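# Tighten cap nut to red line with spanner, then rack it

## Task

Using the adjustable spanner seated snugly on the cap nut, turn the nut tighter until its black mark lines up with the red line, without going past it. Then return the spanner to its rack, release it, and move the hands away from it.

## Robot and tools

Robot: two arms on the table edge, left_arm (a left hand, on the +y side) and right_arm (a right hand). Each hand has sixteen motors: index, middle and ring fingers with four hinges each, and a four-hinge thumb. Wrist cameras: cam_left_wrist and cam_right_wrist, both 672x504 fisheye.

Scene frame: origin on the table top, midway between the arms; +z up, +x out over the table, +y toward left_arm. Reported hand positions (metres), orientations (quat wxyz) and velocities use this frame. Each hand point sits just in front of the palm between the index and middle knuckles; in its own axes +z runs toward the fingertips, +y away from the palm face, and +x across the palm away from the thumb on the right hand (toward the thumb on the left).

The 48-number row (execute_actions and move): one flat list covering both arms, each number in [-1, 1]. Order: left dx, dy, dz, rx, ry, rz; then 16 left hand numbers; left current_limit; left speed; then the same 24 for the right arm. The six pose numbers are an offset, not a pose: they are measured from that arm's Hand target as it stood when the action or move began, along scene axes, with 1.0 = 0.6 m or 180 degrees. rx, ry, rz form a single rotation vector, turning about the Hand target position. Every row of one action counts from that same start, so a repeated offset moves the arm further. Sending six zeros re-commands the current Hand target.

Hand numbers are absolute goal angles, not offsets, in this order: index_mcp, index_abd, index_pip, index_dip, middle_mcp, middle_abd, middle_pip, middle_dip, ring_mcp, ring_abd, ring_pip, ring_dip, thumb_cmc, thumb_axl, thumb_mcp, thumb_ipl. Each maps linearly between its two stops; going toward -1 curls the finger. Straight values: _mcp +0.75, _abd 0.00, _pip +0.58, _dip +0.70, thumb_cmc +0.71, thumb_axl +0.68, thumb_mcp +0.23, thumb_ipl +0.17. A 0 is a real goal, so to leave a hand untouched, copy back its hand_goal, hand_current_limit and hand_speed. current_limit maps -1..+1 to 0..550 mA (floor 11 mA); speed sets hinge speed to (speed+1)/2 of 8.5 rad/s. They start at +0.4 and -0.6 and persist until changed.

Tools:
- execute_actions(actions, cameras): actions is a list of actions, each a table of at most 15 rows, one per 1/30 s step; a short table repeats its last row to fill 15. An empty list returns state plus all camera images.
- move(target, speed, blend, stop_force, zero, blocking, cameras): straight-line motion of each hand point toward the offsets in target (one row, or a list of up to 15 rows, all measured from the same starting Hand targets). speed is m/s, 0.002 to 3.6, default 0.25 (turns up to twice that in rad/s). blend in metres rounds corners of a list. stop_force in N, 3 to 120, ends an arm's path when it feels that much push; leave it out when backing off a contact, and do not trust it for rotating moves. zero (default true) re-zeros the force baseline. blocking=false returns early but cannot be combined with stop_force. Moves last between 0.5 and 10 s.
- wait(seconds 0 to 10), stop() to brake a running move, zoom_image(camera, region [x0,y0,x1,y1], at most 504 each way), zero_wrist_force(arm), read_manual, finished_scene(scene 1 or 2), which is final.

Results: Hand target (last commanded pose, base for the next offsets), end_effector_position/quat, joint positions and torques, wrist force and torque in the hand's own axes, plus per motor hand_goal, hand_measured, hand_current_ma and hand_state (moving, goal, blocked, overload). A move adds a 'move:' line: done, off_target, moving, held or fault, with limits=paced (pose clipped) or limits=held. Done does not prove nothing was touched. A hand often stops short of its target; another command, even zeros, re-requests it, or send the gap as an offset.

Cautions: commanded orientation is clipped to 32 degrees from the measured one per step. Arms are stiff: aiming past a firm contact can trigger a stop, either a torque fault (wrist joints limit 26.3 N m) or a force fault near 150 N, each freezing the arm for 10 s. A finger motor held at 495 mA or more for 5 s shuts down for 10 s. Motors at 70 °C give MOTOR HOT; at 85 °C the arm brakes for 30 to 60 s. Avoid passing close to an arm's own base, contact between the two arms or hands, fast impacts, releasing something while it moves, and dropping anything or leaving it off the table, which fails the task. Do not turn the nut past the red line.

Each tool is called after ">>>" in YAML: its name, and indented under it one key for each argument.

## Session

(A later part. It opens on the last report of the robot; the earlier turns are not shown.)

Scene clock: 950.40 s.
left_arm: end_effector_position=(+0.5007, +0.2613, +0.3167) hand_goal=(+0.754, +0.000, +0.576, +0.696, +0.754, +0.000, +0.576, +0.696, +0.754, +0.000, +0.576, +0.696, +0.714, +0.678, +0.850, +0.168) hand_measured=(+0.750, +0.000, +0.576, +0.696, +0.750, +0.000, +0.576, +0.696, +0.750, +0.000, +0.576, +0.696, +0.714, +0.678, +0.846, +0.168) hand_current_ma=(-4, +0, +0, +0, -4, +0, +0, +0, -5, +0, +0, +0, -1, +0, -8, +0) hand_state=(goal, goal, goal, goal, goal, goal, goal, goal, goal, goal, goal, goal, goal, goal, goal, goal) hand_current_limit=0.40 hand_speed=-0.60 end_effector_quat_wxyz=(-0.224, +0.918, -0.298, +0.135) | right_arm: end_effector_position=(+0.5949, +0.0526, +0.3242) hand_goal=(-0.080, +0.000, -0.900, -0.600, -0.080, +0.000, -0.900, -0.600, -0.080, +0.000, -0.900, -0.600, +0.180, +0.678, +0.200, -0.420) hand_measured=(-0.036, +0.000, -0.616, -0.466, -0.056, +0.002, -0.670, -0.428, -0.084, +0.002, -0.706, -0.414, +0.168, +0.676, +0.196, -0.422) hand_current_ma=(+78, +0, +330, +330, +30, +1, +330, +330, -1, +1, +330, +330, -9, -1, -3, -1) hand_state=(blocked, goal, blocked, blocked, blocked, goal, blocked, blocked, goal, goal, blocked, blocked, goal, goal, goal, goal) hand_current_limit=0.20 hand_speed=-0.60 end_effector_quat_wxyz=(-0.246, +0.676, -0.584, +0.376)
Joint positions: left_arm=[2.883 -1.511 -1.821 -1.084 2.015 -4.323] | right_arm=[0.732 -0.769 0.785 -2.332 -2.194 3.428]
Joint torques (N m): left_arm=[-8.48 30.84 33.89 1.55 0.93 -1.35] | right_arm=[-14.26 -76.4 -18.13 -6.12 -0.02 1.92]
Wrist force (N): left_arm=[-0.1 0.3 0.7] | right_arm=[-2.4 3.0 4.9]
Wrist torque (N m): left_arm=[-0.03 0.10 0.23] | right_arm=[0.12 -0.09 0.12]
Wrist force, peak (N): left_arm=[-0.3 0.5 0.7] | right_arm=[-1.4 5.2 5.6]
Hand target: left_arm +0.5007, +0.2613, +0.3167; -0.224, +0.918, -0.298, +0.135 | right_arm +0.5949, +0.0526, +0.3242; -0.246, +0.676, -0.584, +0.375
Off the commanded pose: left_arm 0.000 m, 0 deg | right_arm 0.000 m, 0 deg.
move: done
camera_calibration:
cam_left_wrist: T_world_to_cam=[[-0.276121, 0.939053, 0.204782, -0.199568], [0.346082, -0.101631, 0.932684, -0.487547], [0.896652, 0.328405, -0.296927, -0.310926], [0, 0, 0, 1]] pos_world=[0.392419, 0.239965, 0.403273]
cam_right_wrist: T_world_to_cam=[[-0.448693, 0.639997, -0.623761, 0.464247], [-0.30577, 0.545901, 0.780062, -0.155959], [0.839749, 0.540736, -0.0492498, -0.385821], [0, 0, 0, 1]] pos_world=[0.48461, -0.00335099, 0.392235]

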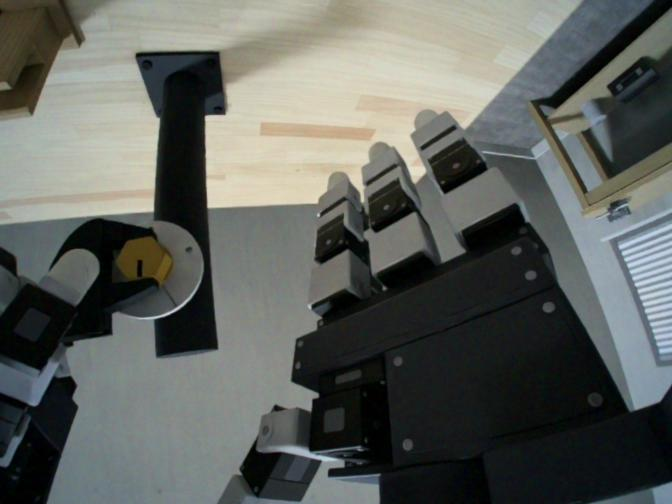

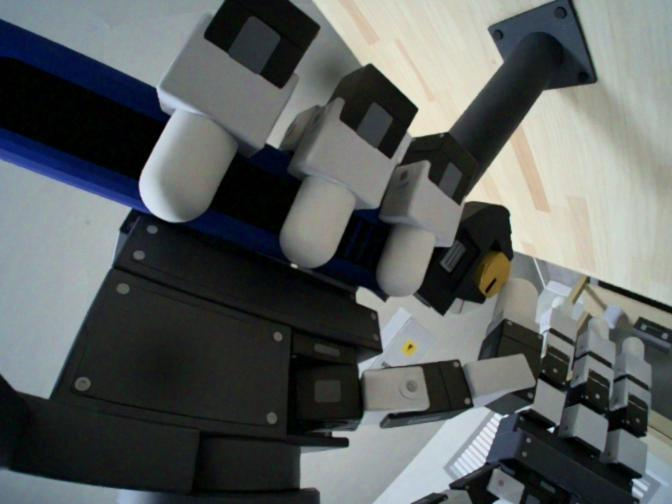

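>>> move:
  target:
    - [0,0,0,0,0,0,0.754,0,0.576,0.696,0.754,0,0.576,0.696,0.754,0,0.576,0.696,0.714,0.678,0.85,0.168,0.4,-0.6,0,0.00045,0.0054,-0.00833,0,0,-0.08,0,-0.90,-0.60,-0.08,0,-0.90,-0.60,-0.08,0,-0.90,-0.60,0.03,0.678,0.25,-0.54,0.2,-0.4]
  speed: 0.03

>>> move:
  target:
    - [0,0,0,0,0,0,0.754,0,0.576,0.696,0.754,0,0.576,0.696,0.754,0,0.576,0.696,0.714,0.678,0.85,0.168,0.4,-0.6,0,0,0,0,0,0,-0.08,0,-0.90,-0.60,-0.08,0,-0.90,-0.60,-0.08,0,-0.90,-0.60,0.03,0.678,-0.2,-0.49,0.7,-0.7]
  cameras: ["all"]

>>> zoom_image:
  camera: "cam_right_wrist"
  region: [430, 220, 500, 290]

>>> zoom_image:
  camera: "cam_left_wrist"
  region: [40, 240, 120, 320]

Scene clock: 953.40 s.
left_arm: end_effector_position=(+0.5007, +0.2613, +0.3167) hand_goal=(+0.754, +0.000, +0.576, +0.696, +0.754, +0.000, +0.576, +0.696, +0.754, +0.000, +0.576, +0.696, +0.714, +0.678, +0.850, +0.168) hand_measured=(+0.750, +0.000, +0.576, +0.696, +0.750, +0.000, +0.576, +0.696, +0.750, +0.000, +0.576, +0.696, +0.714, +0.678, +0.846, +0.168) hand_current_ma=(-4, +0, +0, +0, -4, +0, +0, +0, -5, +0, +0, +0, -1, +0, -8, +0) hand_state=(goal, goal, goal, goal, goal, goal, goal, goal, goal, goal, goal, goal, goal, goal, goal, goal) hand_current_limit=0.40 hand_speed=-0.60 end_effector_quat_wxyz=(-0.224, +0.918, -0.298, +0.135) | right_arm: end_effector_position=(+0.5949, +0.0528, +0.3274) hand_goal=(-0.080, +0.000, -0.900, -0.600, -0.080, +0.000, -0.900, -0.600, -0.080, +0.000, -0.900, -0.600, +0.030, +0.678, +0.250, -0.540) hand_measured=(-0.036, +0.000, -0.616, -0.466, -0.056, +0.002, -0.670, -0.428, -0.082, +0.002, -0.706, -0.414, +0.030, +0.676, +0.246, -0.538) hand_current_ma=(+75, +0, +330, +330, +29, +1, +330, +330, -1, +1, +330, +330, +0, -1, -3, +2) hand_state=(blocked, goal, blocked, blocked, blocked, goal, blocked, blocked, goal, goal, blocked, blocked, goal, goal, goal, goal) hand_current_limit=0.20 hand_speed=-0.40 end_effector_quat_wxyz=(-0.237, +0.680, -0.579, +0.383)
Joint positions: left_arm=[2.883 -1.511 -1.821 -1.084 2.015 -4.323] | right_arm=[0.737 -0.756 0.755 -2.305 -2.213 3.416]
Joint torques (N m): left_arm=[-8.86 30.27 34.63 1.56 1.2 -1.32] | right_arm=[13.05 -52.63 -37.15 -1.39 -2.99 -2.7]
Wrist force (N): left_arm=[0.2 0.3 0.5] | right_arm=[-0.8 5.6 5.8]
Wrist torque (N m): left_arm=[-0.02 0.07 0.25] | right_arm=[0.23 -0.25 0.24]
Wrist force, peak (N): left_arm=[0.2 0.7 0.7] | right_arm=[-6.4 5.7 6.0]
Hand target: left_arm +0.5007, +0.2613, +0.3167; -0.224, +0.918, -0.298, +0.135 | right_arm +0.5949, +0.0528, +0.3274; -0.237, +0.680, -0.579, +0.383
Off the commanded pose: left_arm 0.000 m, 0 deg | right_arm 0.000 m, 0 deg.
move: done

Scene clock: 954.10 s.
left_arm: end_effector_position=(+0.5007, +0.2613, +0.3167) hand_goal=(+0.754, +0.000, +0.576, +0.696, +0.754, +0.000, +0.576, +0.696, +0.754, +0.000, +0.576, +0.696, +0.714, +0.678, +0.850, +0.168) hand_measured=(+0.750, +0.000, +0.576, +0.696, +0.750, +0.000, +0.576, +0.696, +0.750, +0.000, +0.576, +0.696, +0.714, +0.678, +0.846, +0.168) hand_current_ma=(-4, +0, +0, +0, -4, +0, +0, +0, -5, +0, +0, +0, -1, +0, -8, +0) hand_state=(goal, goal, goal, goal, goal, goal, goal, goal, goal, goal, goal, goal, goal, goal, goal, goal) hand_current_limit=0.40 hand_speed=-0.60 end_effector_quat_wxyz=(-0.224, +0.918, -0.298, +0.135) | right_arm: end_effector_position=(+0.5949, +0.0528, +0.3274) hand_goal=(-0.080, +0.000, -0.900, -0.600, -0.080, +0.000, -0.900, -0.600, -0.080, +0.000, -0.900, -0.600, +0.030, +0.678, -0.200, -0.490) hand_measured=(-0.034, +0.000, -0.616, -0.466, -0.054, +0.002, -0.670, -0.428, -0.080, +0.002, -0.706, -0.414, +0.026, +0.678, -0.042, -0.478) hand_current_ma=(+80, +0, +468, +397, +34, +1, +467, +468, +0, +1, +468, +467, -1, +0, +467, +17) hand_state=(blocked, goal, blocked, blocked, blocked, goal, blocked, blocked, goal, goal, blocked, blocked, goal, goal, blocked, goal) hand_current_limit=0.70 hand_speed=-0.70 end_effector_quat_wxyz=(-0.237, +0.680, -0.579, +0.383)
Joint positions: left_arm=[2.883 -1.511 -1.821 -1.084 2.015 -4.323] | right_arm=[0.737 -0.756 0.755 -2.304 -2.213 3.416]
Joint torques (N m): left_arm=[-9.04 31.12 34.06 1.58 1.18 -1.35] | right_arm=[10.75 -52.52 -34.05 -1.41 -2.89 -2.67]
Wrist force (N): left_arm=[-0.2 0.2 0.4] | right_arm=[-0.4 3.1 2.2]
Wrist torque (N m): left_arm=[-0.03 0.11 0.22] | right_arm=[0.22 -0.65 0.45]
Wrist force, peak (N): left_arm=[0.3 0.4 0.7] | right_arm=[-1.2 5.4 6.0]
Hand target: left_arm +0.5007, +0.2613, +0.3167; -0.224, +0.918, -0.298, +0.135 | right_arm +0.5949, +0.0528, +0.3274; -0.237, +0.680, -0.579, +0.383
Off the commanded pose: left_arm 0.000 m, 0 deg | right_arm 0.000 m, 0 deg.
move: done
camera_calibration:
cam_left_wrist: T_world_to_cam=[[-0.276121, 0.939053, 0.204782, -0.199568], [0.346082, -0.101631, 0.932684, -0.487547], [0.896652, 0.328405, -0.296927, -0.310926], [0, 0, 0, 1]] pos_world=[0.392419, 0.239965, 0.403273]
cam_right_wrist: T_world_to_cam=[[-0.448746, 0.623553, -0.640164, 0.472398], [-0.30577, 0.565971, 0.765625, -0.155013], [0.839722, 0.539314, -0.0633133, -0.381104], [0, 0, 0, 1]] pos_world=[0.48461, -0.00129782, 0.396965]

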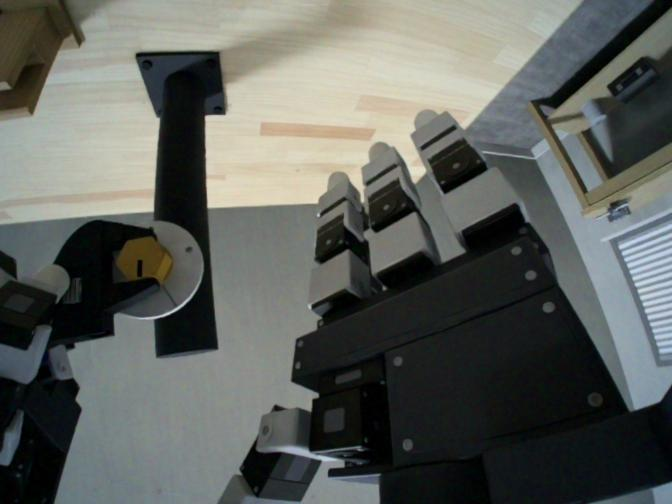

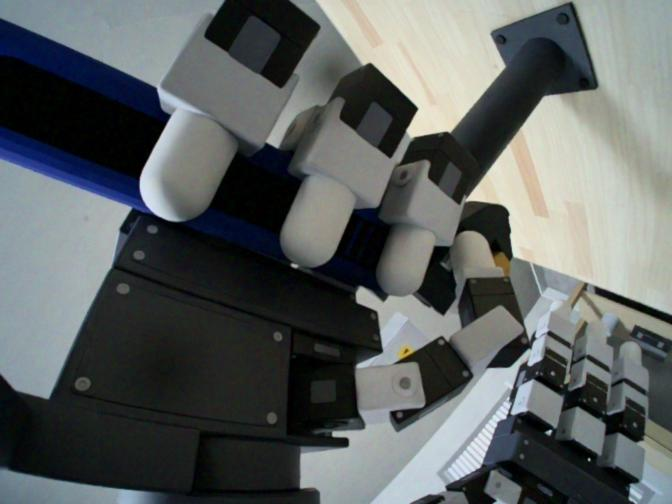

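Scaled by 7.200 from the camera's 672x504 image, which has a finer 960x720 frame.

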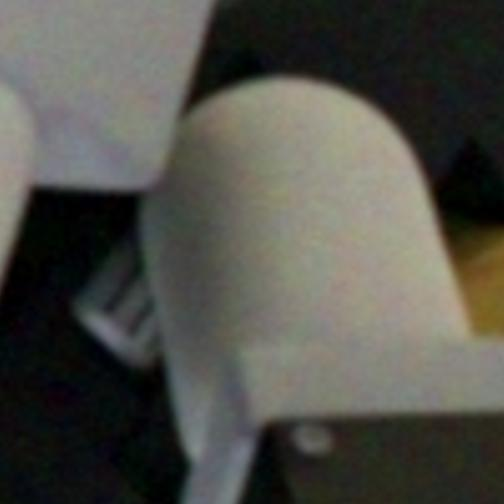

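Scaled by 6.300 from the camera's 672x504 image, which has a finer 960x720 frame.

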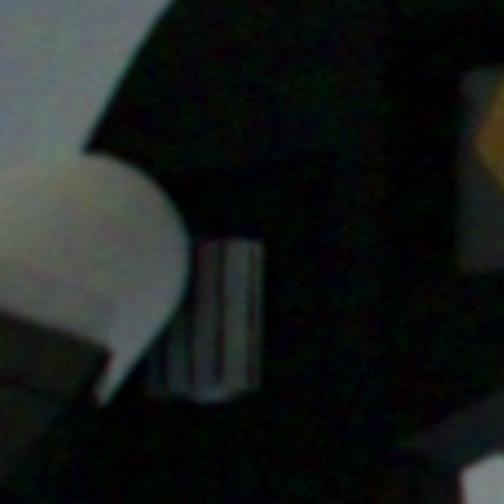

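>>> move:
  target:
    - [0,0,0,0,0,0,0.754,0,0.576,0.696,0.754,0,0.576,0.696,0.754,0,0.576,0.696,0.714,0.678,0.85,0.168,0.4,-0.6,0,0,0,0,0,0,-0.08,0,-0.90,-0.60,-0.08,0,-0.90,-0.60,-0.08,0,-0.90,-0.60,0.12,0.678,-0.2,-0.47,0.72,-0.85]
  cameras: ["all"]

>>> zoom_image:
  camera: "cam_left_wrist"
  region: [40, 240, 120, 320]

>>> move:
  target:
    - [0,0,0,0,0,0,0.754,0,0.576,0.696,0.754,0,0.576,0.696,0.754,0,0.576,0.696,0.714,0.678,0.85,0.168,0.4,-0.6,0,0,0,0,0,0,-0.08,0,-0.90,-0.60,-0.08,0,-0.90,-0.60,-0.08,0,-0.90,-0.60,0.20,0.678,-0.2,-0.45,0.72,-0.85]
  cameras: ["all"]

>>> zoom_image:
  camera: "cam_left_wrist"
  region: [40, 240, 120, 320]

Scene clock: 955.47 s.
left_arm: end_effector_position=(+0.5007, +0.2613, +0.3167) hand_goal=(+0.754, +0.000, +0.576, +0.696, +0.754, +0.000, +0.576, +0.696, +0.754, +0.000, +0.576, +0.696, +0.714, +0.678, +0.850, +0.168) hand_measured=(+0.750, +0.000, +0.576, +0.696, +0.750, +0.000, +0.576, +0.696, +0.750, +0.000, +0.576, +0.696, +0.714, +0.678, +0.846, +0.168) hand_current_ma=(-4, +0, +0, +0, -4, +0, +0, +0, -5, +0, +0, +0, -1, +0, -8, +0) hand_state=(goal, goal, goal, goal, goal, goal, goal, goal, goal, goal, goal, goal, goal, goal, goal, goal) hand_current_limit=0.40 hand_speed=-0.60 end_effector_quat_wxyz=(-0.224, +0.918, -0.298, +0.135) | right_arm: end_effector_position=(+0.5949, +0.0528, +0.3274) hand_goal=(-0.080, +0.000, -0.900, -0.600, -0.080, +0.000, -0.900, -0.600, -0.080, +0.000, -0.900, -0.600, +0.120, +0.678, -0.200, -0.470) hand_measured=(-0.032, +0.000, -0.616, -0.466, -0.050, +0.002, -0.670, -0.428, -0.076, +0.002, -0.706, -0.414, +0.050, +0.666, -0.048, -0.466) hand_current_ma=(+90, +0, +473, +397, +41, +1, +473, +473, +1, +1, +473, +473, -151, -14, +473, +2) hand_state=(blocked, goal, blocked, blocked, blocked, goal, blocked, blocked, goal, goal, blocked, blocked, blocked, goal, blocked, goal) hand_current_limit=0.72 hand_speed=-0.85 end_effector_quat_wxyz=(-0.237, +0.680, -0.579, +0.383)
Joint positions: left_arm=[2.883 -1.511 -1.821 -1.084 2.015 -4.323] | right_arm=[0.737 -0.756 0.755 -2.304 -2.213 3.416]
Joint torques (N m): left_arm=[-8.42 30.42 34.93 1.65 1.18 -1.27] | right_arm=[4.37 -51.94 -24.23 -1.22 -2.88 -2.55]
Wrist force (N): left_arm=[0.0 0.4 0.5] | right_arm=[0.0 1.7 0.4]
Wrist torque (N m): left_arm=[-0.02 0.09 0.23] | right_arm=[0.23 -0.84 0.57]
Wrist force, peak (N): left_arm=[0.0 0.7 0.7] | right_arm=[-0.4 3.2 2.3]
Hand target: left_arm +0.5007, +0.2613, +0.3167; -0.224, +0.918, -0.298, +0.135 | right_arm +0.5949, +0.0528, +0.3274; -0.237, +0.680, -0.579, +0.383
Off the commanded pose: left_arm 0.000 m, 0 deg | right_arm 0.000 m, 0 deg.
move: done
camera_calibration:
cam_left_wrist: T_world_to_cam=[[-0.276121, 0.939053, 0.204782, -0.199568], [0.346082, -0.101631, 0.932684, -0.487547], [0.896652, 0.328405, -0.296927, -0.310926], [0, 0, 0, 1]] pos_world=[0.392419, 0.239965, 0.403273]
cam_right_wrist: T_world_to_cam=[[-0.448746, 0.623553, -0.640164, 0.472398], [-0.30577, 0.565971, 0.765625, -0.155013], [0.839722, 0.539314, -0.0633133, -0.381104], [0, 0, 0, 1]] pos_world=[0.48461, -0.00129782, 0.396965]

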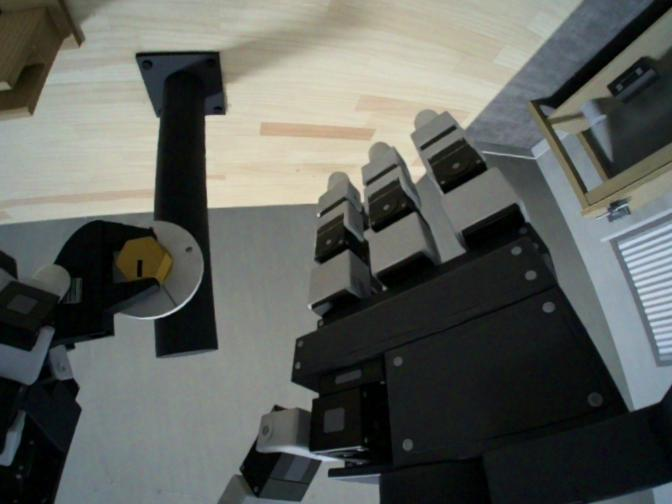

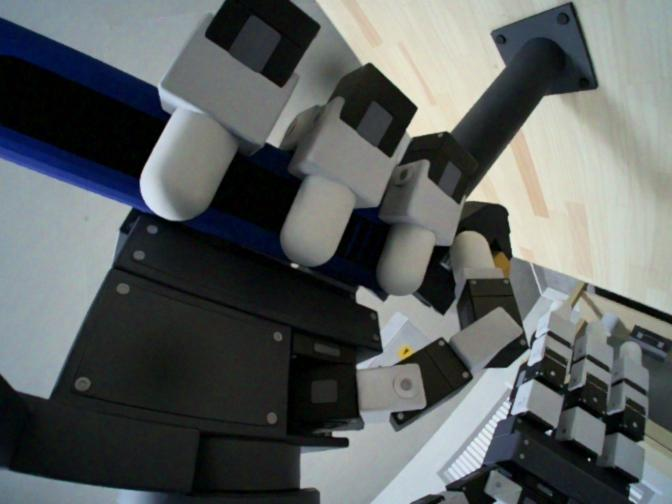

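Scaled by 6.300 from the camera's 672x504 image, which has a finer 960x720 frame.

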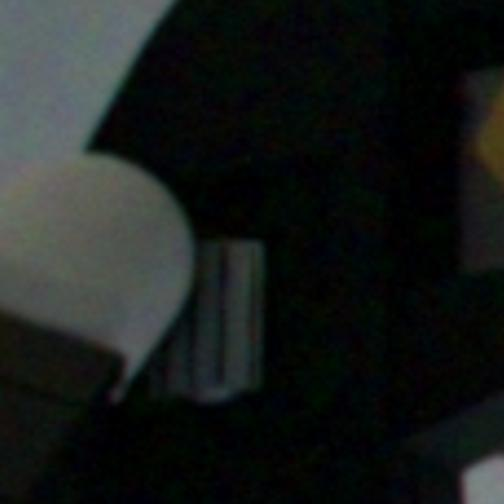

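Scene clock: 955.97 s.
left_arm: end_effector_position=(+0.5007, +0.2613, +0.3167) hand_goal=(+0.754, +0.000, +0.576, +0.696, +0.754, +0.000, +0.576, +0.696, +0.754, +0.000, +0.576, +0.696, +0.714, +0.678, +0.850, +0.168) hand_measured=(+0.750, +0.000, +0.576, +0.696, +0.750, +0.000, +0.576, +0.696, +0.750, +0.000, +0.576, +0.696, +0.714, +0.678, +0.846, +0.168) hand_current_ma=(-4, +0, +0, +0, -4, +0, +0, +0, -5, +0, +0, +0, -1, +0, -8, +0) hand_state=(goal, goal, goal, goal, goal, goal, goal, goal, goal, goal, goal, goal, goal, goal, goal, goal) hand_current_limit=0.40 hand_speed=-0.60 end_effector_quat_wxyz=(-0.224, +0.918, -0.298, +0.135) | right_arm: end_effector_position=(+0.5949, +0.0528, +0.3274) hand_goal=(-0.080, +0.000, -0.900, -0.600, -0.080, +0.000, -0.900, -0.600, -0.080, +0.000, -0.900, -0.600, +0.200, +0.678, -0.200, -0.450) hand_measured=(-0.028, +0.000, -0.616, -0.466, -0.048, +0.002, -0.670, -0.428, -0.074, +0.002, -0.706, -0.414, +0.078, +0.648, -0.052, -0.460) hand_current_ma=(+99, +0, +473, +397, +47, +1, +473, +473, +3, +1, +473, +473, -354, -55, +473, -10) hand_state=(blocked, goal, blocked, blocked, blocked, goal, blocked, blocked, goal, goal, blocked, blocked, blocked, blocked, blocked, goal) hand_current_limit=0.72 hand_speed=-0.85 end_effector_quat_wxyz=(-0.237, +0.680, -0.579, +0.383)
Joint positions: left_arm=[2.883 -1.511 -1.821 -1.084 2.015 -4.323] | right_arm=[0.737 -0.756 0.755 -2.304 -2.213 3.416]
Joint torques (N m): left_arm=[-9.25 31.2 33.68 1.52 1.18 -1.43] | right_arm=[1.85 -51.91 -22.86 -1.12 -2.82 -2.42]
Wrist force (N): left_arm=[0.0 0.2 0.5] | right_arm=[0.7 0.5 -1.3]
Wrist torque (N m): left_arm=[-0.02 0.08 0.24] | right_arm=[0.24 -1.03 0.70]
Wrist force, peak (N): left_arm=[-0.1 0.7 0.5] | right_arm=[0.7 1.6 -0.8]
Hand target: left_arm +0.5007, +0.2613, +0.3167; -0.224, +0.918, -0.298, +0.135 | right_arm +0.5949, +0.0528, +0.3274; -0.237, +0.680, -0.579, +0.383
Off the commanded pose: left_arm 0.000 m, 0 deg | right_arm 0.000 m, 0 deg.
move: done
camera_calibration:
cam_left_wrist: T_world_to_cam=[[-0.276121, 0.939053, 0.204782, -0.199568], [0.346082, -0.101631, 0.932684, -0.487547], [0.896652, 0.328405, -0.296927, -0.310926], [0, 0, 0, 1]] pos_world=[0.392419, 0.239965, 0.403273]
cam_right_wrist: T_world_to_cam=[[-0.448746, 0.623553, -0.640164, 0.472398], [-0.30577, 0.565971, 0.765625, -0.155013], [0.839722, 0.539314, -0.0633133, -0.381104], [0, 0, 0, 1]] pos_world=[0.48461, -0.00129782, 0.396965]

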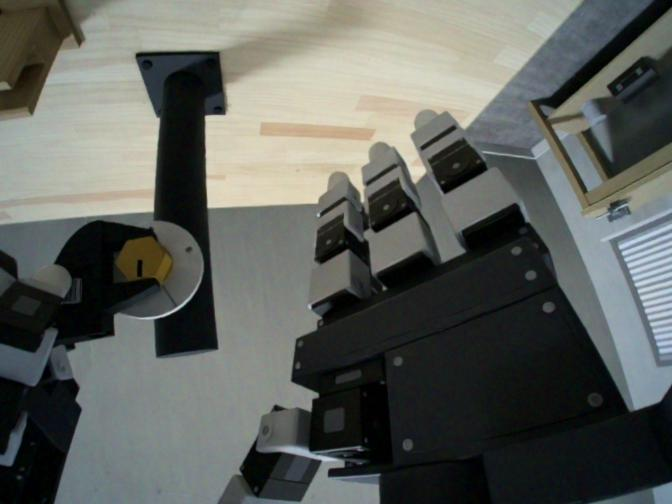

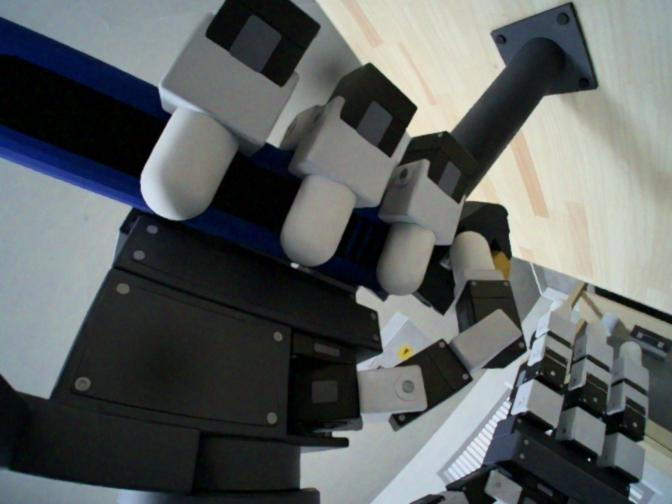

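Scaled by 6.300 from the camera's 672x504 image, which has a finer 960x720 frame.

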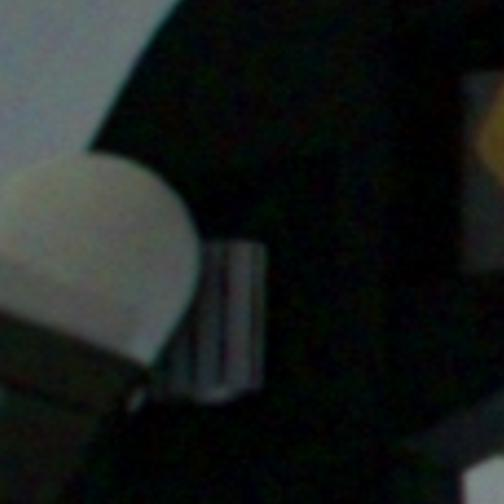

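>>> move:
  target:
    - [0,0,0,0,0,0,0.754,0,0.576,0.696,0.754,0,0.576,0.696,0.754,0,0.576,0.696,0.714,0.678,0.85,0.168,0.4,-0.6,0,0,0,0,0,0,-0.08,0,-0.90,-0.60,-0.08,0,-0.90,-0.60,-0.08,0,-0.90,-0.60,0.20,0.76,-0.2,-0.45,0.75,-0.85]
  cameras: ["cam_left_wrist"]

>>> zoom_image:
  camera: "cam_left_wrist"
  region: [40, 240, 120, 320]

>>> move:
  target:
    - [0,0,0,0,0,0,0.754,0,0.576,0.696,0.754,0,0.576,0.696,0.754,0,0.576,0.696,0.714,0.678,0.85,0.168,0.4,-0.6,0,0,0,0,0,0,-0.08,0,-0.90,-0.60,-0.08,0,-0.90,-0.60,-0.08,0,-0.90,-0.60,0.22,0.84,-0.2,-0.44,0.75,-0.85]
  cameras: ["all"]

>>> zoom_image:
  camera: "cam_left_wrist"
  region: [40, 240, 120, 320]

>>> zoom_image:
  camera: "cam_right_wrist"
  region: [430, 220, 500, 290]

Scene clock: 957.23 s.
left_arm: end_effector_position=(+0.5007, +0.2613, +0.3167) hand_goal=(+0.754, +0.000, +0.576, +0.696, +0.754, +0.000, +0.576, +0.696, +0.754, +0.000, +0.576, +0.696, +0.714, +0.678, +0.850, +0.168) hand_measured=(+0.750, +0.000, +0.576, +0.696, +0.750, +0.000, +0.576, +0.696, +0.750, +0.000, +0.576, +0.696, +0.714, +0.678, +0.846, +0.168) hand_current_ma=(-4, +0, +0, +0, -4, +0, +0, +0, -5, +0, +0, +0, -1, +0, -8, +0) hand_state=(goal, goal, goal, goal, goal, goal, goal, goal, goal, goal, goal, goal, goal, goal, goal, goal) hand_current_limit=0.40 hand_speed=-0.60 end_effector_quat_wxyz=(-0.224, +0.918, -0.298, +0.135) | right_arm: end_effector_position=(+0.5949, +0.0528, +0.3274) hand_goal=(-0.080, +0.000, -0.900, -0.600, -0.080, +0.000, -0.900, -0.600, -0.080, +0.000, -0.900, -0.600, +0.200, +0.760, -0.200, -0.450) hand_measured=(-0.026, +0.000, -0.616, -0.466, -0.048, +0.002, -0.670, -0.428, -0.074, +0.002, -0.706, -0.414, +0.078, +0.654, -0.054, -0.458) hand_current_ma=(+103, +0, +481, +397, +48, +1, +481, +481, +3, +1, +481, +481, -354, -376, +481, -8) hand_state=(blocked, goal, blocked, blocked, blocked, goal, blocked, blocked, goal, goal, blocked, blocked, blocked, blocked, blocked, goal) hand_current_limit=0.75 hand_speed=-0.85 end_effector_quat_wxyz=(-0.237, +0.680, -0.579, +0.383)
Joint positions: left_arm=[2.883 -1.511 -1.821 -1.084 2.015 -4.323] | right_arm=[0.737 -0.756 0.755 -2.304 -2.213 3.416]
Joint torques (N m): left_arm=[-9.35 30.98 34.26 1.62 1.27 -1.26] | right_arm=[-3.84 -51.34 -22.42 -1.07 -2.81 -2.22]
Wrist force (N): left_arm=[0.2 0.3 0.4] | right_arm=[0.3 0.8 -1.1]
Wrist torque (N m): left_arm=[-0.02 0.05 0.26] | right_arm=[0.25 -0.94 0.64]
Wrist force, peak (N): left_arm=[0.0 0.4 0.7] | right_arm=[0.8 1.3 -1.2]
Hand target: left_arm +0.5007, +0.2613, +0.3167; -0.224, +0.918, -0.298, +0.135 | right_arm +0.5949, +0.0528, +0.3274; -0.237, +0.680, -0.579, +0.383
Off the commanded pose: left_arm 0.000 m, 0 deg | right_arm 0.000 m, 0 deg.
move: done
camera_calibration:
cam_left_wrist: T_world_to_cam=[[-0.276121, 0.939053, 0.204782, -0.199568], [0.346082, -0.101631, 0.932684, -0.487547], [0.896652, 0.328405, -0.296927, -0.310926], [0, 0, 0, 1]] pos_world=[0.392419, 0.239965, 0.403273]
Images, in order (width x height): cam_left_wrist 672x504.

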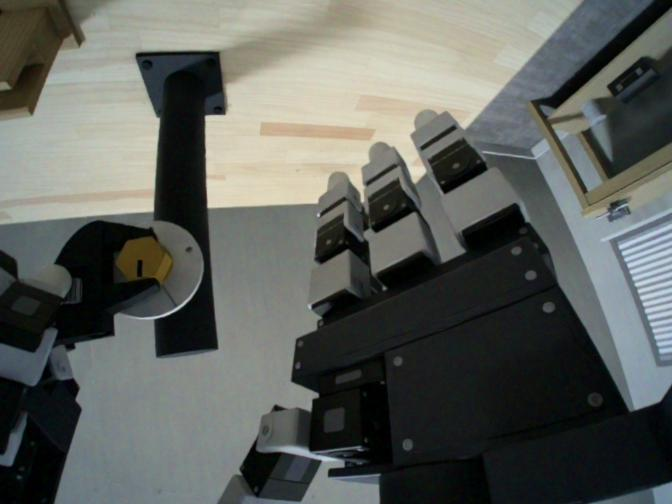

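Scaled by 6.300 from the camera's 672x504 image, which has a finer 960x720 frame.

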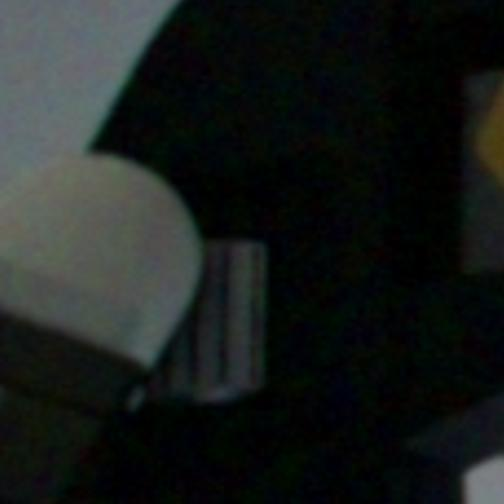

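Scene clock: 957.73 s.
left_arm: end_effector_position=(+0.5007, +0.2613, +0.3167) hand_goal=(+0.754, +0.000, +0.576, +0.696, +0.754, +0.000, +0.576, +0.696, +0.754, +0.000, +0.576, +0.696, +0.714, +0.678, +0.850, +0.168) hand_measured=(+0.750, +0.000, +0.576, +0.696, +0.750, +0.000, +0.576, +0.696, +0.750, +0.000, +0.576, +0.696, +0.714, +0.678, +0.846, +0.168) hand_current_ma=(-4, +0, +0, +0, -4, +0, +0, +0, -5, +0, +0, +0, -1, +0, -8, +0) hand_state=(goal, goal, goal, goal, goal, goal, goal, goal, goal, goal, goal, goal, goal, goal, goal, goal) hand_current_limit=0.40 hand_speed=-0.60 end_effector_quat_wxyz=(-0.224, +0.918, -0.298, +0.135) | right_arm: end_effector_position=(+0.5949, +0.0528, +0.3274) hand_goal=(-0.080, +0.000, -0.900, -0.600, -0.080, +0.000, -0.900, -0.600, -0.080, +0.000, -0.900, -0.600, +0.220, +0.840, -0.200, -0.440) hand_measured=(-0.026, +0.000, -0.616, -0.466, -0.046, +0.002, -0.670, -0.428, -0.074, +0.002, -0.706, -0.414, +0.078, +0.654, -0.056, -0.456) hand_current_ma=(+104, +0, +481, +397, +50, +1, +481, +481, +4, +1, +481, +481, -448, -481, +481, -22) hand_state=(blocked, goal, blocked, blocked, blocked, goal, blocked, blocked, goal, goal, blocked, blocked, blocked, blocked, blocked, goal) hand_current_limit=0.75 hand_speed=-0.85 end_effector_quat_wxyz=(-0.237, +0.680, -0.579, +0.383)
Joint positions: left_arm=[2.883 -1.511 -1.821 -1.084 2.015 -4.323] | right_arm=[0.737 -0.756 0.755 -2.304 -2.213 3.416]
Joint torques (N m): left_arm=[-8.98 31.38 34.02 1.56 1.38 -1.42] | right_arm=[-6.4 -50.64 -22.82 -1 -2.79 -2.16]
Wrist force (N): left_arm=[0.0 0.3 0.6] | right_arm=[1.3 1.1 -1.7]
Wrist torque (N m): left_arm=[-0.03 0.09 0.23] | right_arm=[0.28 -1.09 0.67]
Wrist force, peak (N): left_arm=[0.1 0.3 0.7] | right_arm=[1.2 1.1 -2.3]
Hand target: left_arm +0.5007, +0.2613, +0.3167; -0.224, +0.918, -0.298, +0.135 | right_arm +0.5949, +0.0528, +0.3274; -0.237, +0.680, -0.579, +0.383
Off the commanded pose: left_arm 0.000 m, 0 deg | right_arm 0.000 m, 0 deg.
move: done
camera_calibration:
cam_left_wrist: T_world_to_cam=[[-0.276121, 0.939053, 0.204782, -0.199568], [0.346082, -0.101631, 0.932684, -0.487547], [0.896652, 0.328405, -0.296927, -0.310926], [0, 0, 0, 1]] pos_world=[0.392419, 0.239965, 0.403273]
cam_right_wrist: T_world_to_cam=[[-0.448783, 0.623529, -0.640161, 0.472415], [-0.305795, 0.565954, 0.765627, -0.155001], [0.839692, 0.539358, -0.0633189, -0.381088], [0, 0, 0, 1]] pos_world=[0.48461, -0.00129793, 0.396965]

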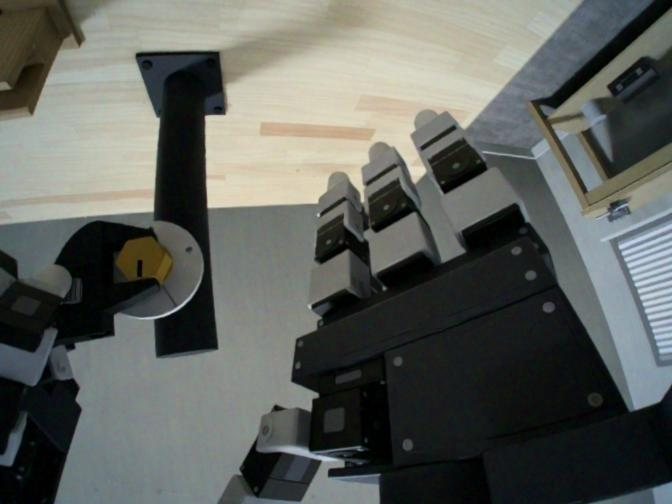

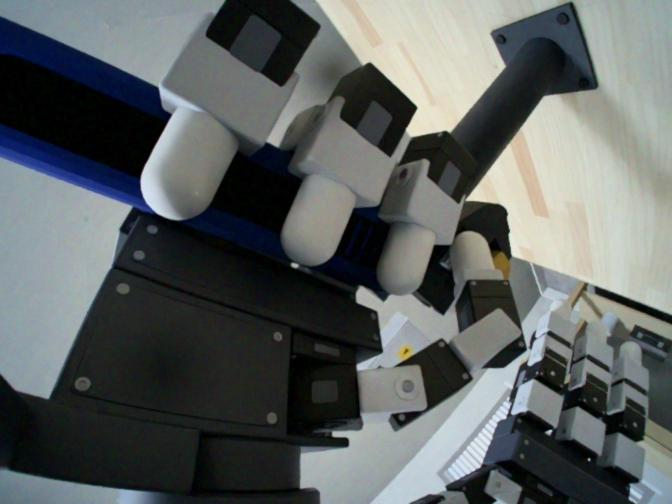

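Scaled by 6.300 from the camera's 672x504 image, which has a finer 960x720 frame.

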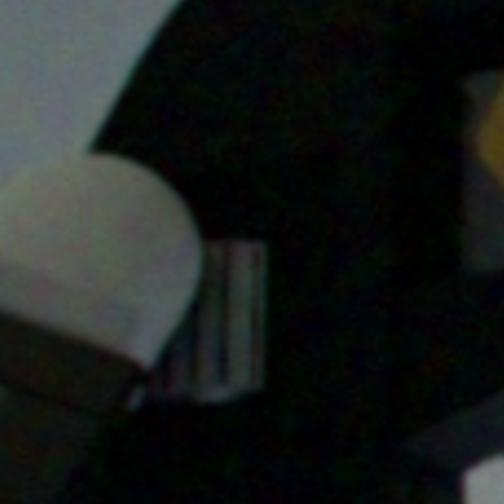

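Scaled by 7.200 from the camera's 672x504 image, which has a finer 960x720 frame.

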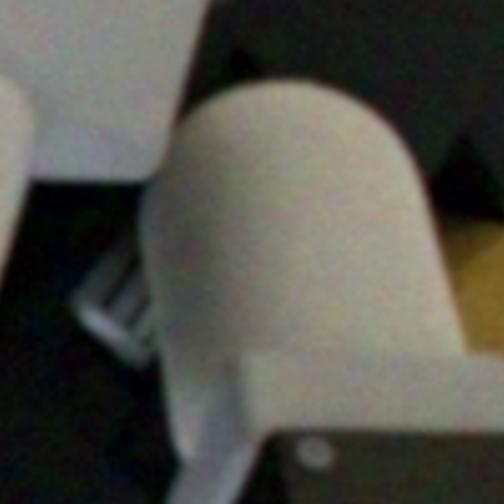

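>>> move:
  target:
    - [0,0,0,0,0,0,0.754,0,0.576,0.696,0.754,0,0.576,0.696,0.754,0,0.576,0.696,0.714,0.678,0.85,0.168,0.4,-0.6,-0.0005,0,0.0013,0,0,0,-0.08,0,-0.90,-0.60,-0.08,0,-0.90,-0.60,-0.08,0,-0.90,-0.60,0.22,0.84,-0.2,-0.44,0.75,-0.85]
  cameras: ["cam_left_wrist"]

>>> zoom_image:
  camera: "cam_left_wrist"
  region: [40, 240, 120, 320]

Scene clock: 959.20 s.
left_arm: end_effector_position=(+0.5007, +0.2613, +0.3167) hand_goal=(+0.754, +0.000, +0.576, +0.696, +0.754, +0.000, +0.576, +0.696, +0.754, +0.000, +0.576, +0.696, +0.714, +0.678, +0.850, +0.168) hand_measured=(+0.750, +0.000, +0.576, +0.696, +0.750, +0.000, +0.576, +0.696, +0.750, +0.000, +0.576, +0.696, +0.714, +0.678, +0.846, +0.168) hand_current_ma=(-4, +0, +0, +0, -4, +0, +0, +0, -5, +0, +0, +0, -1, +0, -8, +0) hand_state=(goal, goal, goal, goal, goal, goal, goal, goal, goal, goal, goal, goal, goal, goal, goal, goal) hand_current_limit=0.40 hand_speed=-0.60 end_effector_quat_wxyz=(-0.224, +0.918, -0.298, +0.135) | right_arm: end_effector_position=(+0.5947, +0.0528, +0.3281) hand_goal=(-0.080, +0.000, -0.900, -0.600, -0.080, +0.000, -0.900, -0.600, -0.080, +0.000, -0.900, -0.600, +0.220, +0.840, -0.200, -0.440) hand_measured=(-0.022, +0.000, -0.616, -0.466, -0.044, +0.002, -0.670, -0.428, -0.072, +0.002, -0.706, -0.414, +0.078, +0.654, -0.062, -0.448) hand_current_ma=(+118, +0, +481, +397, +55, +1, +481, +481, +4, +0, +481, +481, -448, -481, +481, -7) hand_state=(blocked, goal, blocked, blocked, blocked, goal, blocked, blocked, goal, goal, blocked, blocked, blocked, blocked, blocked, goal) hand_current_limit=0.75 hand_speed=-0.85 end_effector_quat_wxyz=(-0.237, +0.680, -0.579, +0.383)
Joint positions: left_arm=[2.883 -1.511 -1.821 -1.084 2.015 -4.323] | right_arm=[0.737 -0.757 0.754 -2.303 -2.213 3.416]
Joint torques (N m): left_arm=[-8.99 30.95 33.63 1.55 1.25 -1.4] | right_arm=[10.32 -75.45 -36.04 -1.06 -3.68 1.93]
Wrist force (N): left_arm=[0.2 0.3 0.5] | right_arm=[-2.5 4.6 1.7]
Wrist torque (N m): left_arm=[-0.02 0.06 0.25] | right_arm=[0.20 -0.71 0.19]
Wrist force, peak (N): left_arm=[-0.1 0.5 0.8] | right_arm=[-2.5 4.6 1.7]
Hand target: left_arm +0.5007, +0.2613, +0.3167; -0.224, +0.918, -0.298, +0.135 | right_arm +0.5946, +0.0528, +0.3282; -0.237, +0.680, -0.579, +0.383
Off the commanded pose: left_arm 0.000 m, 0 deg | right_arm 0.000 m, 0 deg.
move: done
camera_calibration:
cam_left_wrist: T_world_to_cam=[[-0.276121, 0.939053, 0.204782, -0.199568], [0.346082, -0.101631, 0.932684, -0.487547], [0.896652, 0.328405, -0.296927, -0.310926], [0, 0, 0, 1]] pos_world=[0.392419, 0.239965, 0.403273]
Images, in order (width x height): cam_left_wrist 672x504.

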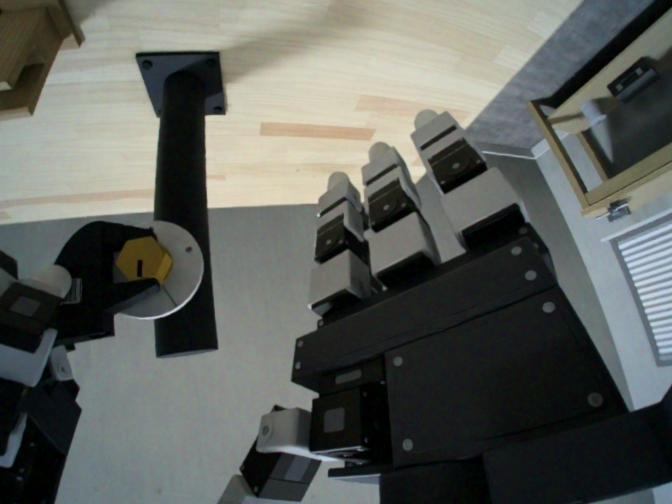

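Scaled by 6.300 from the camera's 672x504 image, which has a finer 960x720 frame.

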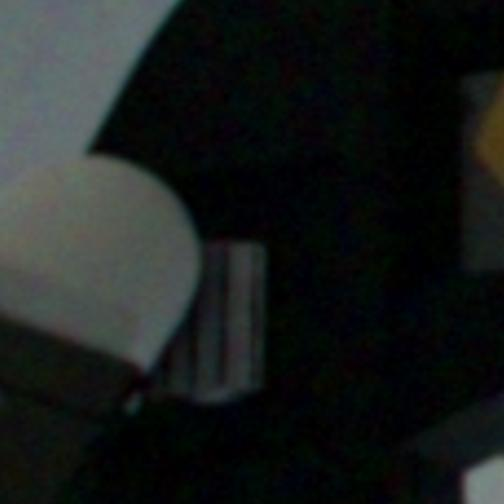

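>>> move:
  target:
    - [0,0,0,0,0,0,0.754,0,0.576,0.696,0.754,0,0.576,0.696,0.754,0,0.576,0.696,0.714,0.678,0.85,0.168,0.4,-0.6,0,0,0,0,0,0,-0.08,0,-0.90,-0.60,-0.08,0,-0.90,-0.60,-0.08,0,-0.90,-0.60,0.11,0.69,0.2,-0.46,0.2,-0.4]

>>> move:
  target:
    - [0,0,0,0,0,0,0.754,0,0.576,0.696,0.754,0,0.576,0.696,0.754,0,0.576,0.696,0.714,0.678,0.85,0.168,0.4,-0.6,0,0,0,0,0,0,-0.08,0,-0.90,-0.60,-0.08,0,-0.90,-0.60,-0.08,0,-0.90,-0.60,0.11,0.69,-0.2,-0.46,0.72,-0.7]
  cameras: ["cam_left_wrist"]

>>> zoom_image:
  camera: "cam_left_wrist"
  region: [40, 240, 120, 320]

>>> move:
  target:
    - [0,0,0,0,0,0,0.754,0,0.576,0.696,0.754,0,0.576,0.696,0.754,0,0.576,0.696,0.714,0.678,0.85,0.168,0.4,-0.6,0,0,0,0,0,0,-0.08,0,-0.90,-0.60,-0.08,0,-0.90,-0.60,-0.08,0,-0.90,-0.60,0.20,0.76,-0.2,-0.45,0.75,-0.85]
  cameras: ["cam_left_wrist"]

>>> zoom_image:
  camera: "cam_left_wrist"
  region: [40, 240, 120, 320]

>>> move:
  target:
    - [0,0,0,0,0,0,0.754,0,0.576,0.696,0.754,0,0.576,0.696,0.754,0,0.576,0.696,0.714,0.678,0.85,0.168,0.4,-0.6,0,0,0,0,0,0,-0.08,0,-0.90,-0.60,-0.08,0,-0.90,-0.60,-0.08,0,-0.90,-0.60,0.28,0.84,-0.2,-0.43,0.75,-0.85]
  cameras: ["cam_left_wrist"]

>>> zoom_image:
  camera: "cam_left_wrist"
  region: [40, 240, 120, 320]

Scene clock: 960.83 s.
left_arm: end_effector_position=(+0.5007, +0.2613, +0.3167) hand_goal=(+0.754, +0.000, +0.576, +0.696, +0.754, +0.000, +0.576, +0.696, +0.754, +0.000, +0.576, +0.696, +0.714, +0.678, +0.850, +0.168) hand_measured=(+0.750, +0.000, +0.576, +0.696, +0.750, +0.000, +0.576, +0.696, +0.750, +0.000, +0.576, +0.696, +0.714, +0.678, +0.846, +0.168) hand_current_ma=(-4, +0, +0, +0, -4, +0, +0, +0, -5, +0, +0, +0, -1, +0, -8, +0) hand_state=(goal, goal, goal, goal, goal, goal, goal, goal, goal, goal, goal, goal, goal, goal, goal, goal) hand_current_limit=0.40 hand_speed=-0.60 end_effector_quat_wxyz=(-0.224, +0.918, -0.298, +0.135) | right_arm: end_effector_position=(+0.5946, +0.0528, +0.3282) hand_goal=(-0.080, +0.000, -0.900, -0.600, -0.080, +0.000, -0.900, -0.600, -0.080, +0.000, -0.900, -0.600, +0.110, +0.690, +0.200, -0.460) hand_measured=(-0.026, +0.000, -0.616, -0.466, -0.046, +0.002, -0.670, -0.428, -0.074, +0.002, -0.706, -0.414, +0.098, +0.688, +0.196, -0.460) hand_current_ma=(+107, +0, +330, +330, +50, +1, +330, +330, +3, +0, +330, +330, -9, -1, -3, +0) hand_state=(blocked, goal, blocked, blocked, blocked, goal, blocked, blocked, goal, goal, blocked, blocked, goal, goal, goal, goal) hand_current_limit=0.20 hand_speed=-0.40 end_effector_quat_wxyz=(-0.237, +0.680, -0.579, +0.383)
Joint positions: left_arm=[2.883 -1.511 -1.821 -1.084 2.015 -4.323] | right_arm=[0.737 -0.757 0.754 -2.303 -2.213 3.416]
Joint torques (N m): left_arm=[-9.09 30.46 34.44 1.47 1.31 -1.37] | right_arm=[9.88 -75.49 -35.67 -2.9 -1.58 0.95]
Wrist force (N): left_arm=[0.1 0.4 0.5] | right_arm=[-1.5 6.2 6.7]
Wrist torque (N m): left_arm=[0.00 0.07 0.25] | right_arm=[0.19 -0.10 0.08]
Wrist force, peak (N): left_arm=[0.3 0.3 0.8] | right_arm=[-1.8 6.7 6.8]
Hand target: left_arm +0.5007, +0.2613, +0.3167; -0.224, +0.918, -0.298, +0.135 | right_arm +0.5946, +0.0528, +0.3282; -0.237, +0.680, -0.579, +0.383
Off the commanded pose: left_arm 0.000 m, 0 deg | right_arm 0.000 m, 0 deg.
move: done

Scene clock: 961.43 s.
left_arm: end_effector_position=(+0.5007, +0.2613, +0.3167) hand_goal=(+0.754, +0.000, +0.576, +0.696, +0.754, +0.000, +0.576, +0.696, +0.754, +0.000, +0.576, +0.696, +0.714, +0.678, +0.850, +0.168) hand_measured=(+0.750, +0.000, +0.576, +0.696, +0.750, +0.000, +0.576, +0.696, +0.750, +0.000, +0.576, +0.696, +0.714, +0.678, +0.846, +0.168) hand_current_ma=(-4, +0, +0, +0, -4, +0, +0, +0, -5, +0, +0, +0, -1, +0, -8, +0) hand_state=(goal, goal, goal, goal, goal, goal, goal, goal, goal, goal, goal, goal, goal, goal, goal, goal) hand_current_limit=0.40 hand_speed=-0.60 end_effector_quat_wxyz=(-0.224, +0.918, -0.298, +0.135) | right_arm: end_effector_position=(+0.5946, +0.0528, +0.3282) hand_goal=(-0.080, +0.000, -0.900, -0.600, -0.080, +0.000, -0.900, -0.600, -0.080, +0.000, -0.900, -0.600, +0.110, +0.690, -0.200, -0.460) hand_measured=(-0.026, +0.000, -0.616, -0.466, -0.046, +0.002, -0.670, -0.428, -0.076, +0.002, -0.706, -0.414, +0.100, +0.688, -0.026, -0.444) hand_current_ma=(+107, +0, +473, +397, +50, +1, +473, +473, +2, +0, +473, +473, -8, +0, +473, +23) hand_state=(blocked, goal, blocked, blocked, blocked, goal, blocked, blocked, goal, goal, blocked, blocked, goal, goal, blocked, goal) hand_current_limit=0.72 hand_speed=-0.70 end_effector_quat_wxyz=(-0.237, +0.680, -0.579, +0.383)
Joint positions: left_arm=[2.883 -1.511 -1.821 -1.084 2.015 -4.323] | right_arm=[0.737 -0.757 0.754 -2.303 -2.213 3.416]
Joint torques (N m): left_arm=[-8.87 30.69 34.5 1.63 1.45 -1.3] | right_arm=[9.55 -75.28 -35.6 -4.62 -1.17 -0.26]
Wrist force (N): left_arm=[0.3 0.5 0.4] | right_arm=[-0.9 4.8 4.0]
Wrist torque (N m): left_arm=[0.01 0.03 0.25] | right_arm=[0.25 -0.39 0.26]
Wrist force, peak (N): left_arm=[-0.3 0.2 0.8] | right_arm=[-1.3 6.7 7.0]
Hand target: left_arm +0.5007, +0.2613, +0.3167; -0.224, +0.918, -0.298, +0.135 | right_arm +0.5946, +0.0528, +0.3282; -0.237, +0.680, -0.579, +0.383
Off the commanded pose: left_arm 0.000 m, 0 deg | right_arm 0.000 m, 0 deg.
move: done
camera_calibration:
cam_left_wrist: T_world_to_cam=[[-0.276121, 0.939053, 0.204782, -0.199568], [0.346082, -0.101631, 0.932684, -0.487547], [0.896652, 0.328405, -0.296927, -0.310926], [0, 0, 0, 1]] pos_world=[0.392419, 0.239965, 0.403273]
Images, in order (width x height): cam_left_wrist 672x504.

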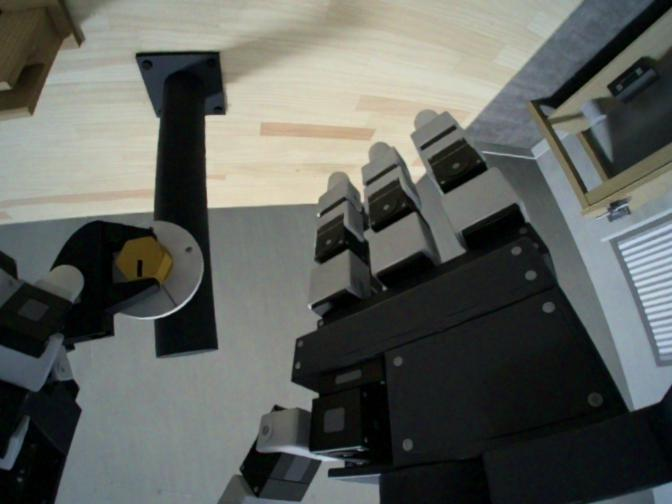

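Scaled by 6.300 from the camera's 672x504 image, which has a finer 960x720 frame.

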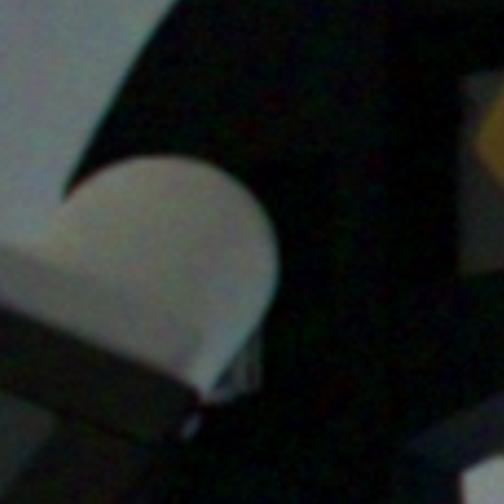

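Scene clock: 961.93 s.
left_arm: end_effector_position=(+0.5007, +0.2613, +0.3167) hand_goal=(+0.754, +0.000, +0.576, +0.696, +0.754, +0.000, +0.576, +0.696, +0.754, +0.000, +0.576, +0.696, +0.714, +0.678, +0.850, +0.168) hand_measured=(+0.750, +0.000, +0.576, +0.696, +0.750, +0.000, +0.576, +0.696, +0.750, +0.000, +0.576, +0.696, +0.714, +0.678, +0.846, +0.168) hand_current_ma=(-4, +0, +0, +0, -4, +0, +0, +0, -5, +0, +0, +0, -1, +0, -8, +0) hand_state=(goal, goal, goal, goal, goal, goal, goal, goal, goal, goal, goal, goal, goal, goal, goal, goal) hand_current_limit=0.40 hand_speed=-0.60 end_effector_quat_wxyz=(-0.224, +0.918, -0.298, +0.135) | right_arm: end_effector_position=(+0.5946, +0.0528, +0.3282) hand_goal=(-0.080, +0.000, -0.900, -0.600, -0.080, +0.000, -0.900, -0.600, -0.080, +0.000, -0.900, -0.600, +0.200, +0.760, -0.200, -0.450) hand_measured=(-0.024, +0.000, -0.616, -0.466, -0.046, +0.002, -0.670, -0.428, -0.076, +0.002, -0.706, -0.414, +0.100, +0.698, -0.032, -0.438) hand_current_ma=(+114, +0, +481, +397, +50, +1, +481, +481, +2, +0, +481, +481, -261, -158, +481, +14) hand_state=(blocked, goal, blocked, blocked, blocked, goal, blocked, blocked, goal, goal, blocked, blocked, blocked, blocked, blocked, goal) hand_current_limit=0.75 hand_speed=-0.85 end_effector_quat_wxyz=(-0.237, +0.680, -0.579, +0.383)
Joint positions: left_arm=[2.883 -1.511 -1.821 -1.084 2.015 -4.323] | right_arm=[0.737 -0.757 0.754 -2.303 -2.213 3.416]
Joint torques (N m): left_arm=[-8.43 31.37 34.09 1.68 1.41 -1.42] | right_arm=[9.97 -74.82 -35.14 -6.02 -1.1 -1.34]
Wrist force (N): left_arm=[0.1 0.6 0.6] | right_arm=[-0.9 4.6 4.3]
Wrist torque (N m): left_arm=[0.01 0.06 0.24] | right_arm=[0.22 -0.39 0.27]
Wrist force, peak (N): left_arm=[0.1 0.3 0.8] | right_arm=[-0.7 4.8 4.4]
Hand target: left_arm +0.5007, +0.2613, +0.3167; -0.224, +0.918, -0.298, +0.135 | right_arm +0.5946, +0.0528, +0.3282; -0.237, +0.680, -0.579, +0.383
Off the commanded pose: left_arm 0.000 m, 0 deg | right_arm 0.000 m, 0 deg.
move: done
camera_calibration:
cam_left_wrist: T_world_to_cam=[[-0.276121, 0.939053, 0.204782, -0.199568], [0.346082, -0.101631, 0.932684, -0.487547], [0.896652, 0.328405, -0.296927, -0.310926], [0, 0, 0, 1]] pos_world=[0.392419, 0.239965, 0.403273]
Images, in order (width x height): cam_left_wrist 672x504.

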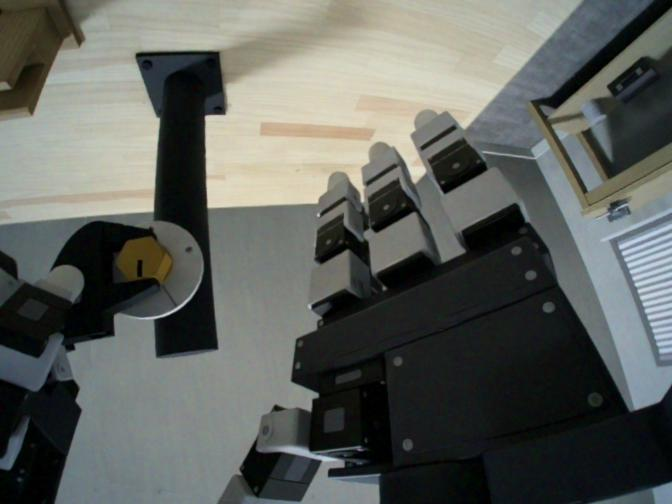

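Scaled by 6.300 from the camera's 672x504 image, which has a finer 960x720 frame.

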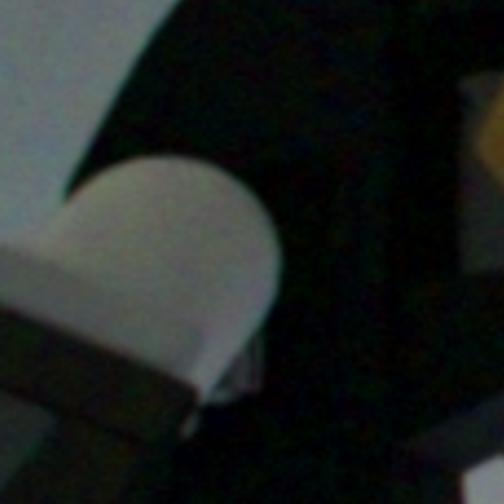

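Scene clock: 962.43 s.
left_arm: end_effector_position=(+0.5007, +0.2613, +0.3167) hand_goal=(+0.754, +0.000, +0.576, +0.696, +0.754, +0.000, +0.576, +0.696, +0.754, +0.000, +0.576, +0.696, +0.714, +0.678, +0.850, +0.168) hand_measured=(+0.750, +0.000, +0.576, +0.696, +0.750, +0.000, +0.576, +0.696, +0.750, +0.000, +0.576, +0.696, +0.714, +0.678, +0.846, +0.168) hand_current_ma=(-4, +0, +0, +0, -4, +0, +0, +0, -5, +0, +0, +0, -1, +0, -8, +0) hand_state=(goal, goal, goal, goal, goal, goal, goal, goal, goal, goal, goal, goal, goal, goal, goal, goal) hand_current_limit=0.40 hand_speed=-0.60 end_effector_quat_wxyz=(-0.224, +0.918, -0.298, +0.135) | right_arm: end_effector_position=(+0.5946, +0.0528, +0.3282) hand_goal=(-0.080, +0.000, -0.900, -0.600, -0.080, +0.000, -0.900, -0.600, -0.080, +0.000, -0.900, -0.600, +0.280, +0.840, -0.200, -0.430) hand_measured=(-0.024, +0.000, -0.616, -0.466, -0.046, +0.002, -0.670, -0.428, -0.076, +0.002, -0.706, -0.414, +0.104, +0.750, -0.042, -0.402) hand_current_ma=(+114, +0, +481, +397, +50, +1, +481, +481, +1, +0, +481, +481, -481, -289, +481, +53) hand_state=(blocked, goal, blocked, blocked, blocked, goal, blocked, blocked, goal, goal, blocked, blocked, blocked, blocked, blocked, blocked) hand_current_limit=0.75 hand_speed=-0.85 end_effector_quat_wxyz=(-0.237, +0.680, -0.579, +0.383)
Joint positions: left_arm=[2.883 -1.511 -1.821 -1.084 2.015 -4.323] | right_arm=[0.737 -0.757 0.754 -2.303 -2.213 3.416]
Joint torques (N m): left_arm=[-8.6 30.56 34.65 1.53 1.44 -1.34] | right_arm=[9.68 -74.7 -34.63 -6.47 -1.07 -2.26]
Wrist force (N): left_arm=[0.1 0.4 0.5] | right_arm=[-0.6 5.7 6.1]
Wrist torque (N m): left_arm=[-0.01 0.07 0.24] | right_arm=[0.14 -0.20 0.12]
Wrist force, peak (N): left_arm=[0.4 0.5 0.6] | right_arm=[-1.1 5.9 6.3]
Hand target: left_arm +0.5007, +0.2613, +0.3167; -0.224, +0.918, -0.298, +0.135 | right_arm +0.5946, +0.0528, +0.3282; -0.237, +0.680, -0.579, +0.383
Off the commanded pose: left_arm 0.000 m, 0 deg | right_arm 0.000 m, 0 deg.
move: done
camera_calibration:
cam_left_wrist: T_world_to_cam=[[-0.276121, 0.939053, 0.204782, -0.199568], [0.346082, -0.101631, 0.932684, -0.487547], [0.896652, 0.328405, -0.296927, -0.310926], [0, 0, 0, 1]] pos_world=[0.392419, 0.239965, 0.403273]
Images, in order (width x height): cam_left_wrist 672x504.

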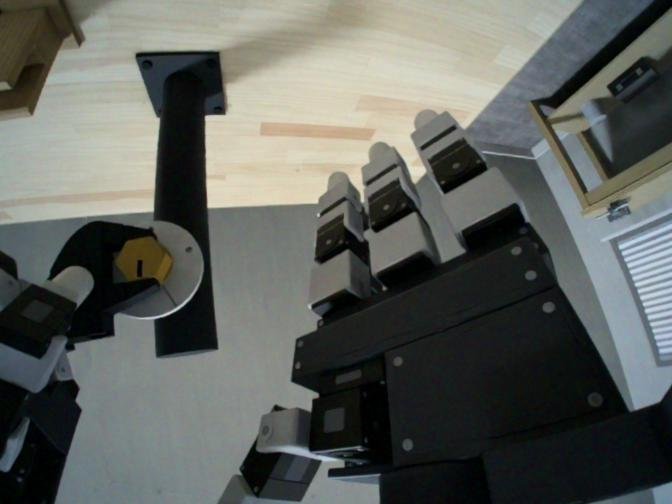

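Scaled by 6.300 from the camera's 672x504 image, which has a finer 960x720 frame.

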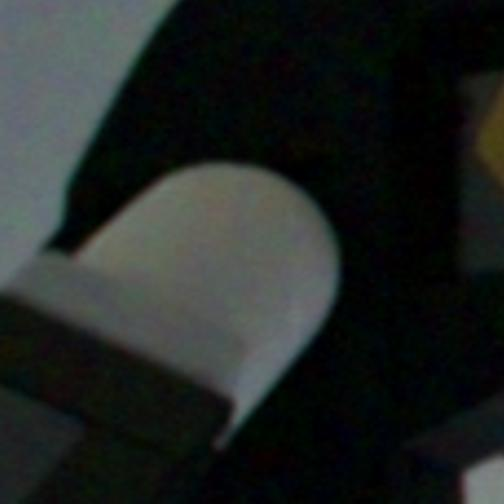

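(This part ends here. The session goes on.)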